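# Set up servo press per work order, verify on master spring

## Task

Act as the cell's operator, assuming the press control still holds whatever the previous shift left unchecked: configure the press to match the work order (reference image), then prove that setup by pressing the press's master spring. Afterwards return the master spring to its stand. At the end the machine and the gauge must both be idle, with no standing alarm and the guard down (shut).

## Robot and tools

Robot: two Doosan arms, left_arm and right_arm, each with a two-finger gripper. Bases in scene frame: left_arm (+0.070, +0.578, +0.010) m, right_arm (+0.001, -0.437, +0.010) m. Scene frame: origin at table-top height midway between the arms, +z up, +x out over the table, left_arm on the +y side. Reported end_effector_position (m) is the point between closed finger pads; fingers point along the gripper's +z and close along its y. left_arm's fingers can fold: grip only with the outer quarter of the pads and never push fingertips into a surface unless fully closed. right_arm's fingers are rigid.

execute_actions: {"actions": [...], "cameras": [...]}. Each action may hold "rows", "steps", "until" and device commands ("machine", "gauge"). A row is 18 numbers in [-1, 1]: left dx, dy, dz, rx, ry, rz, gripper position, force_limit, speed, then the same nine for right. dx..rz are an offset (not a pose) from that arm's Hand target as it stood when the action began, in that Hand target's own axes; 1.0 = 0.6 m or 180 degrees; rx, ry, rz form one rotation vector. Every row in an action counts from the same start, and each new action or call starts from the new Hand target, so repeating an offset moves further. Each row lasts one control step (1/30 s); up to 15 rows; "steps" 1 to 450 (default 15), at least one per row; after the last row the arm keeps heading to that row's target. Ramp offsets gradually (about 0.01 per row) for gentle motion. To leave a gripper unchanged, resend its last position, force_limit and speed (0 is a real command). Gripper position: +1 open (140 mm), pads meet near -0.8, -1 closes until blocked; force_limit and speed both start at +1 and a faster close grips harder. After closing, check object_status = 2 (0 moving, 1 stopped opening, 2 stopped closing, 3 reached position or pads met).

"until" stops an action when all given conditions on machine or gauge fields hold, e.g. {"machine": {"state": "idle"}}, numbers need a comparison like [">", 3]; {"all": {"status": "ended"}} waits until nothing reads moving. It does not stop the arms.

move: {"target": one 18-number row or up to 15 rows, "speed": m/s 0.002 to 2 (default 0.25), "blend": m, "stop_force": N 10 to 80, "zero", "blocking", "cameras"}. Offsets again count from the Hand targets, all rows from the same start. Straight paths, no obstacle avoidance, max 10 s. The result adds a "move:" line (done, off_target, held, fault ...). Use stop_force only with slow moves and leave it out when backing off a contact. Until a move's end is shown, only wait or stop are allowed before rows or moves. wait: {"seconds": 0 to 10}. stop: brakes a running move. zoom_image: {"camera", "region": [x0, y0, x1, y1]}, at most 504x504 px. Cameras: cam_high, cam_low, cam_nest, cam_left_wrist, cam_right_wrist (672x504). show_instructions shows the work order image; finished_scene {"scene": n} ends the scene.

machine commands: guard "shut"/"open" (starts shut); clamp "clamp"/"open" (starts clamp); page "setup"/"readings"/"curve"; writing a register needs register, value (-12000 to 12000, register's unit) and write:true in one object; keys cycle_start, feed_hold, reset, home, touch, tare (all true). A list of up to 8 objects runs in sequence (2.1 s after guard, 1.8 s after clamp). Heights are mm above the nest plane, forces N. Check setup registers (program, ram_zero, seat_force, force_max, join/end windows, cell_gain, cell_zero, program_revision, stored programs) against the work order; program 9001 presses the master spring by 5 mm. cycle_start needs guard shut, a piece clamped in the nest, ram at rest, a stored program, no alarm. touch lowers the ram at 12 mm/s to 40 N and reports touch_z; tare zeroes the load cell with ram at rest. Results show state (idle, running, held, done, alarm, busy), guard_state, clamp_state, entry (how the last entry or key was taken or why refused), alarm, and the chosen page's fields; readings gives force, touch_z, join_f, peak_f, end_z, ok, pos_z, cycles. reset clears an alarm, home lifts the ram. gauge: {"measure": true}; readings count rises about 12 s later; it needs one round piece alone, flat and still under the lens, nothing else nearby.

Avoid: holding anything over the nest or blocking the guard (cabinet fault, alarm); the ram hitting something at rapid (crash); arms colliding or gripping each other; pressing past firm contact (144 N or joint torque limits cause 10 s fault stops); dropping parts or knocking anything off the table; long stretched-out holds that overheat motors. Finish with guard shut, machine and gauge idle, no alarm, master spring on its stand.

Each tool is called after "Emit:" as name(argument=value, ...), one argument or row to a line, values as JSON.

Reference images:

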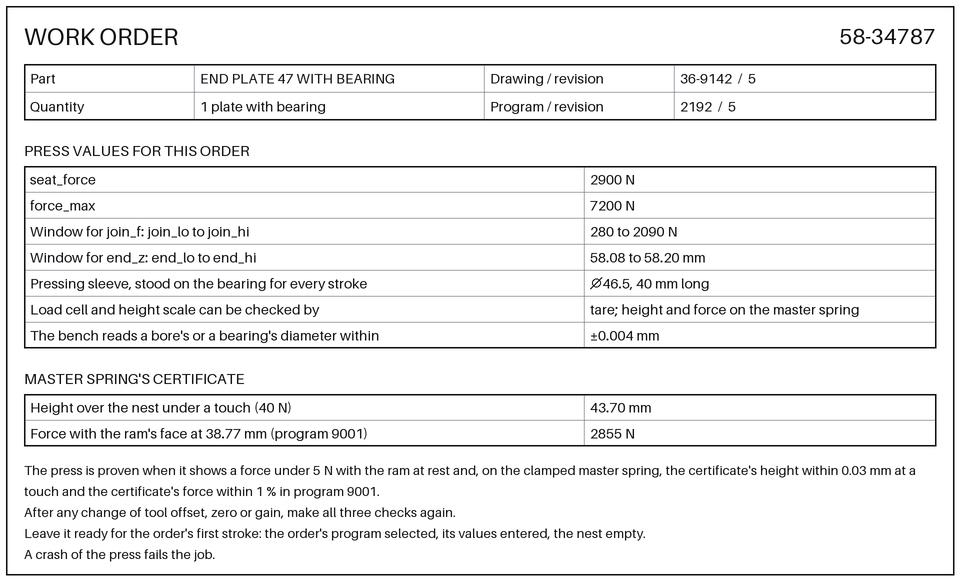

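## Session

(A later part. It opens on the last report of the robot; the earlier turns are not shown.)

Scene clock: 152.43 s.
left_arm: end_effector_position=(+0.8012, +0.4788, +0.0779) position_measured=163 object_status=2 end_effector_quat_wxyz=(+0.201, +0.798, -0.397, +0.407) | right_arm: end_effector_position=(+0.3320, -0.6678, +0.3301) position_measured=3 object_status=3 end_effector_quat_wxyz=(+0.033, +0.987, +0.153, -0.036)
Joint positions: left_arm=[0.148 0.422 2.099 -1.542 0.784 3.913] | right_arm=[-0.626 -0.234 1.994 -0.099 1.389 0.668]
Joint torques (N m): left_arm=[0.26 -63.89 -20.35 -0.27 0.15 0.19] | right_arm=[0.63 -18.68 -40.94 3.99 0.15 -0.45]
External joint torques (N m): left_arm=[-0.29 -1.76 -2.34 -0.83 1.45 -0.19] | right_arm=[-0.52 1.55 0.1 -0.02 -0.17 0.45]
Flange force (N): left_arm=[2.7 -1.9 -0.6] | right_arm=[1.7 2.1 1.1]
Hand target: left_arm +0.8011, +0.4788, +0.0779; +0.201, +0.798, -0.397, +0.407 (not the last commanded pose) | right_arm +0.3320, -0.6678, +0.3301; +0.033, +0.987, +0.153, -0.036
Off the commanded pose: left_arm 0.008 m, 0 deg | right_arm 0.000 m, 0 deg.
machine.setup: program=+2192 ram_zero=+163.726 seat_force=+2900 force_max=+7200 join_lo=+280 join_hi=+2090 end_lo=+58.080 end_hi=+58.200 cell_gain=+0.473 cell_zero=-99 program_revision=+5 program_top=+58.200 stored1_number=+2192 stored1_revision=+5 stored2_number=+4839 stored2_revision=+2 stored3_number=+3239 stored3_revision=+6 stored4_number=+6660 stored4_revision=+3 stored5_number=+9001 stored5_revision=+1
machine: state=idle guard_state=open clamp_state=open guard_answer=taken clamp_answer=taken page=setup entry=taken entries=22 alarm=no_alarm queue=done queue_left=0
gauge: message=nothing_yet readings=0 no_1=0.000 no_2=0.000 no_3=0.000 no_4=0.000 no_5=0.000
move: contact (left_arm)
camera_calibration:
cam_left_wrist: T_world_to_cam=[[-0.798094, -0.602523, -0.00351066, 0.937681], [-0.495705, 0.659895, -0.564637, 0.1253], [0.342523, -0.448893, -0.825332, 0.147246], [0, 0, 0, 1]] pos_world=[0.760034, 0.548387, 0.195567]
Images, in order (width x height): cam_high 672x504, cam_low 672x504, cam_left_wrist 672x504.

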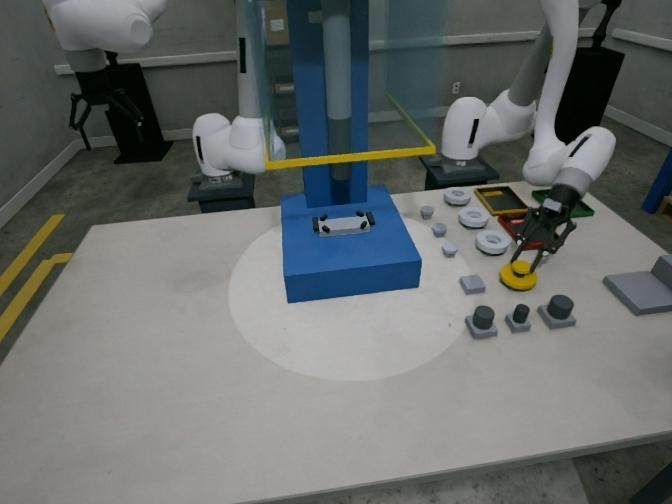

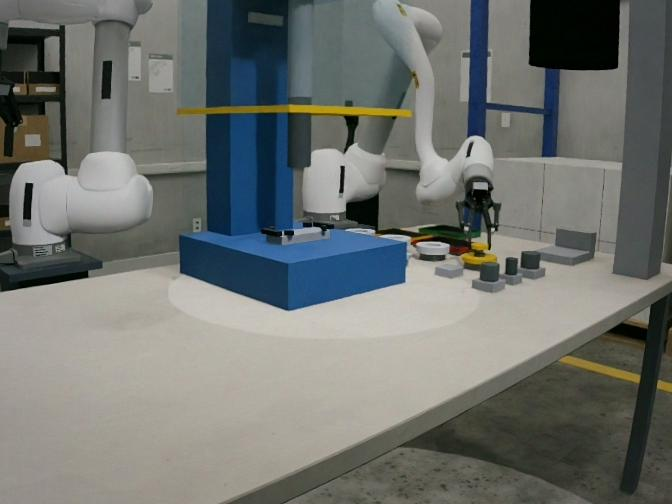

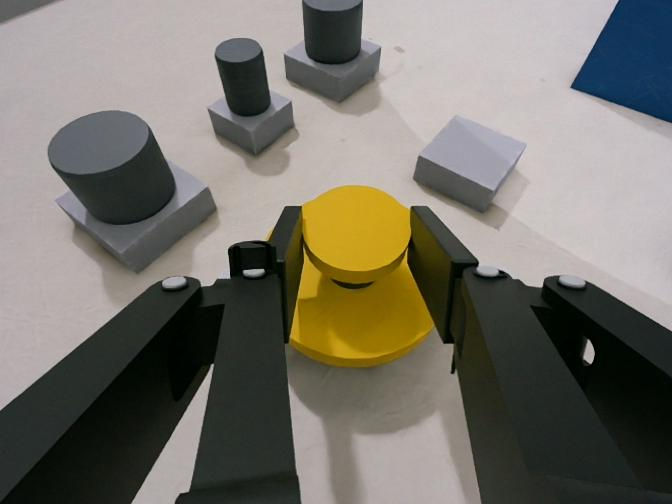

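Placed. Release and retreat; close nest and guard.

Emit:
execute_actions(
  actions=[
    {"rows":[[0,0,0,0,0,0,0.25,0.3,-1,0,0,0,0,0,0,1,1,1]],"steps":60},
  ],
)

Emit:
move(
  target=[0,0,-0.3,0,0,0,0.25,0.3,-1,0,0,0,0,0,0,1,1,1],
  speed=0.12,
)

Emit:
execute_actions(
  actions=[
    {"machine":[{"guard":"shut"},{"page":"readings"}],"steps":150,"until":{"machine":{"guard_state":"shut","queue":"done"}}},
  ],
  cameras=["cam_high","cam_left_wrist"],
)

Scene clock: 155.00 s.
left_arm: end_effector_position=(+0.8011, +0.4788, +0.0779) position_measured=98 object_status=3 end_effector_quat_wxyz=(+0.201, +0.798, -0.397, +0.407) | right_arm: end_effector_position=(+0.3320, -0.6678, +0.3301) position_measured=3 object_status=3 end_effector_quat_wxyz=(+0.033, +0.987, +0.153, -0.036)
Joint positions: left_arm=[0.148 0.422 2.099 -1.542 0.784 3.913] | right_arm=[-0.626 -0.234 1.994 -0.099 1.389 0.668]
Joint torques (N m): left_arm=[2.58 -69.25 -21.83 -0.96 1.59 -0.2] | right_arm=[0.33 -18.62 -40.72 3.95 0.17 -0.44]
External joint torques (N m): left_arm=[-2.7 3.63 -0.88 -0.14 0.01 0.2] | right_arm=[-0.39 2.04 -0.01 0 -0.2 0.44]
Flange force (N): left_arm=[-1.0 -2.4 8.8] | right_arm=[2.6 2.6 1.1]
Hand target: left_arm +0.8011, +0.4788, +0.0779; +0.201, +0.798, -0.397, +0.407 | right_arm +0.3320, -0.6678, +0.3301; +0.033, +0.987, +0.153, -0.036
Off the commanded pose: left_arm 0.000 m, 0 deg | right_arm 0.000 m, 0 deg.
machine.setup: program=+2192 ram_zero=+163.726 seat_force=+2900 force_max=+7200 join_lo=+280 join_hi=+2090 end_lo=+58.080 end_hi=+58.200 cell_gain=+0.473 cell_zero=-99 program_revision=+5 program_top=+58.200 stored1_number=+2192 stored1_revision=+5 stored2_number=+4839 stored2_revision=+2 stored3_number=+3239 stored3_revision=+6 stored4_number=+6660 stored4_revision=+3 stored5_number=+9001 stored5_revision=+1
machine: state=idle guard_state=open clamp_state=open guard_answer=taken clamp_answer=taken page=setup entry=taken entries=22 alarm=no_alarm queue=done queue_left=0
gauge: message=nothing_yet readings=0 no_1=0.000 no_2=0.000 no_3=0.000 no_4=0.000 no_5=0.000
camera_calibration:
cam_left_wrist: T_world_to_cam=[[-0.798101, -0.602514, -0.00349445, 0.937678], [-0.495745, 0.659947, -0.564542, 0.125283], [0.34245, -0.448829, -0.825397, 0.147279], [0, 0, 0, 1]] pos_world=[0.760034, 0.548387, 0.195568]
cam_right_wrist: T_world_to_cam=[[0.329217, -0.942803, 0.0523308, -0.747469], [-0.869423, -0.281038, 0.406352, -0.0282967], [-0.368403, -0.179275, -0.912217, 0.444506], [0, 0, 0, 1]] pos_world=[0.385235, -0.63298, 0.4561]

Scene clock: 156.80 s.
left_arm: end_effector_position=(+0.7130, +0.5947, +0.1836) position_measured=98 object_status=3 end_effector_quat_wxyz=(+0.201, +0.798, -0.397, +0.407) | right_arm: end_effector_position=(+0.3320, -0.6678, +0.3301) position_measured=3 object_status=3 end_effector_quat_wxyz=(+0.033, +0.987, +0.153, -0.036)
Joint positions: left_arm=[0.392 0.213 2.129 -1.235 0.973 3.723] | right_arm=[-0.626 -0.234 1.994 -0.099 1.389 0.668]
Joint torques (N m): left_arm=[1.91 -54 -27.66 -0.22 1.24 -0.18] | right_arm=[0.3 -18.79 -40.72 4.01 0.17 -0.48]
External joint torques (N m): left_arm=[-2.01 3.44 -1.08 -0.33 0 0.17] | right_arm=[-0.05 1.86 -0.12 -0.03 -0.2 0.48]
Flange force (N): left_arm=[-0.7 -5.3 6.9] | right_arm=[3.2 2.0 0.7]
Hand target: left_arm +0.7130, +0.5947, +0.1836; +0.201, +0.798, -0.397, +0.407 | right_arm +0.3320, -0.6678, +0.3301; +0.033, +0.987, +0.153, -0.036
Off the commanded pose: left_arm 0.000 m, 0 deg | right_arm 0.000 m, 0 deg.
machine.setup: program=+2192 ram_zero=+163.726 seat_force=+2900 force_max=+7200 join_lo=+280 join_hi=+2090 end_lo=+58.080 end_hi=+58.200 cell_gain=+0.473 cell_zero=-99 program_revision=+5 program_top=+58.200 stored1_number=+2192 stored1_revision=+5 stored2_number=+4839 stored2_revision=+2 stored3_number=+3239 stored3_revision=+6 stored4_number=+6660 stored4_revision=+3 stored5_number=+9001 stored5_revision=+1
machine: state=idle guard_state=open clamp_state=open guard_answer=taken clamp_answer=taken page=setup entry=taken entries=22 alarm=no_alarm queue=done queue_left=0
gauge: message=nothing_yet readings=0 no_1=0.000 no_2=0.000 no_3=0.000 no_4=0.000 no_5=0.000
move: done
camera_calibration:
cam_left_wrist: T_world_to_cam=[[-0.798121, -0.602487, -0.00344449, 0.937467], [-0.495722, 0.659917, -0.564596, 0.0647638], [0.342435, -0.448909, -0.82536, 0.316799], [0, 0, 0, 1]] pos_world=[0.671834, 0.664287, 0.301268]
cam_right_wrist: T_world_to_cam=[[0.329217, -0.942803, 0.0523308, -0.747469], [-0.869423, -0.281038, 0.406352, -0.0282967], [-0.368403, -0.179275, -0.912217, 0.444506], [0, 0, 0, 1]] pos_world=[0.385235, -0.63298, 0.4561]

Scene clock: 159.20 s.
left_arm: end_effector_position=(+0.7130, +0.5947, +0.1837) position_measured=98 object_status=3 end_effector_quat_wxyz=(+0.201, +0.798, -0.397, +0.407) | right_arm: end_effector_position=(+0.3320, -0.6678, +0.3301) position_measured=3 object_status=3 end_effector_quat_wxyz=(+0.033, +0.987, +0.153, -0.036)
Joint positions: left_arm=[0.392 0.213 2.129 -1.235 0.973 3.723] | right_arm=[-0.626 -0.234 1.994 -0.099 1.389 0.668]
Joint torques (N m): left_arm=[2.28 -53.98 -27.77 -0.46 1.26 -0.19] | right_arm=[0.15 -18.63 -40.64 3.97 0.18 -0.46]
External joint torques (N m): left_arm=[-2.35 3.45 -0.86 -0.09 -0.01 0.19] | right_arm=[0.05 1.76 -0.16 0.02 -0.21 0.46]
Flange force (N): left_arm=[-0.4 -4.9 7.1] | right_arm=[3.3 1.8 0.6]
Hand target: left_arm +0.7130, +0.5947, +0.1836; +0.201, +0.798, -0.397, +0.407 | right_arm +0.3320, -0.6678, +0.3301; +0.033, +0.987, +0.153, -0.036
Tool commands: left_gripper/position=+0.25 left_gripper/force_limit=+0.3 left_gripper/speed=-1.0 right_gripper/position=+1.0 right_gripper/force_limit=+1.0 right_gripper/speed=+1.0
Off the commanded pose: left_arm 0.000 m, 0 deg | right_arm 0.000 m, 0 deg.
machine.readings: force=+0 touch_z=+43.711 join_f=+2684 peak_f=+2848 end_z=+38.768 ok=+0 pos_z=+156.274 cycles=+2
machine: state=idle guard_state=shut clamp_state=open guard_answer=taken clamp_answer=taken page=readings entry=taken entries=22 alarm=no_alarm queue=done queue_left=0
gauge: message=nothing_yet readings=0 no_1=0.000 no_2=0.000 no_3=0.000 no_4=0.000 no_5=0.000
camera_calibration:
cam_left_wrist: T_world_to_cam=[[-0.798094, -0.602523, -0.00351066, 0.937492], [-0.495705, 0.659895, -0.564637, 0.0647793], [0.342523, -0.448893, -0.825332, 0.31672], [0, 0, 0, 1]] pos_world=[0.671834, 0.664287, 0.301267]
Images, in order (width x height): cam_high 672x504, cam_left_wrist 672x504.

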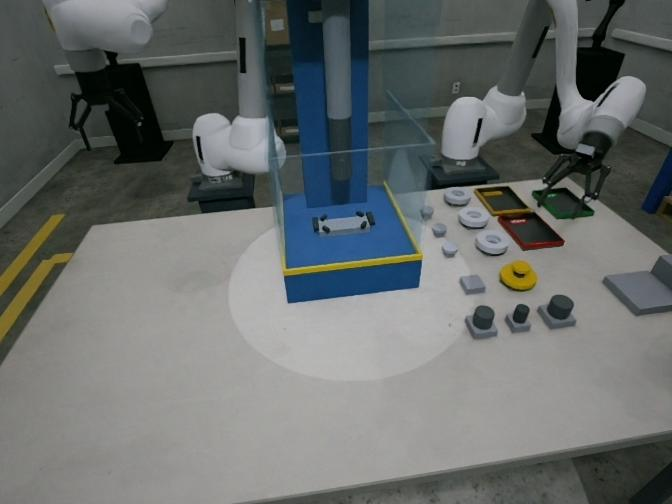

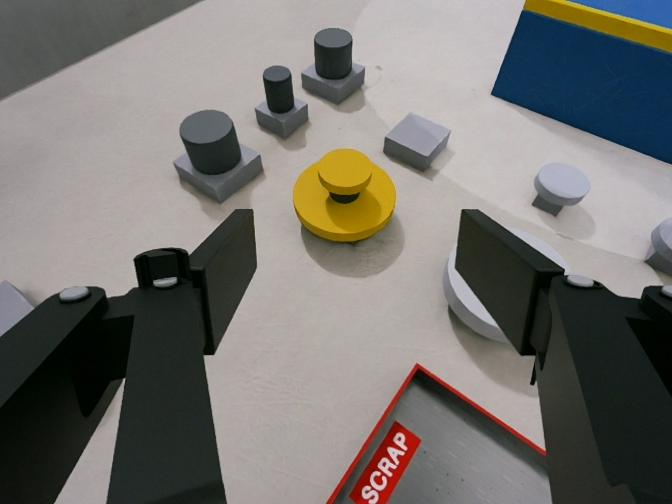

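Emit:
finished_scene(
  scene=2,
)

The scene is finished: the task was done.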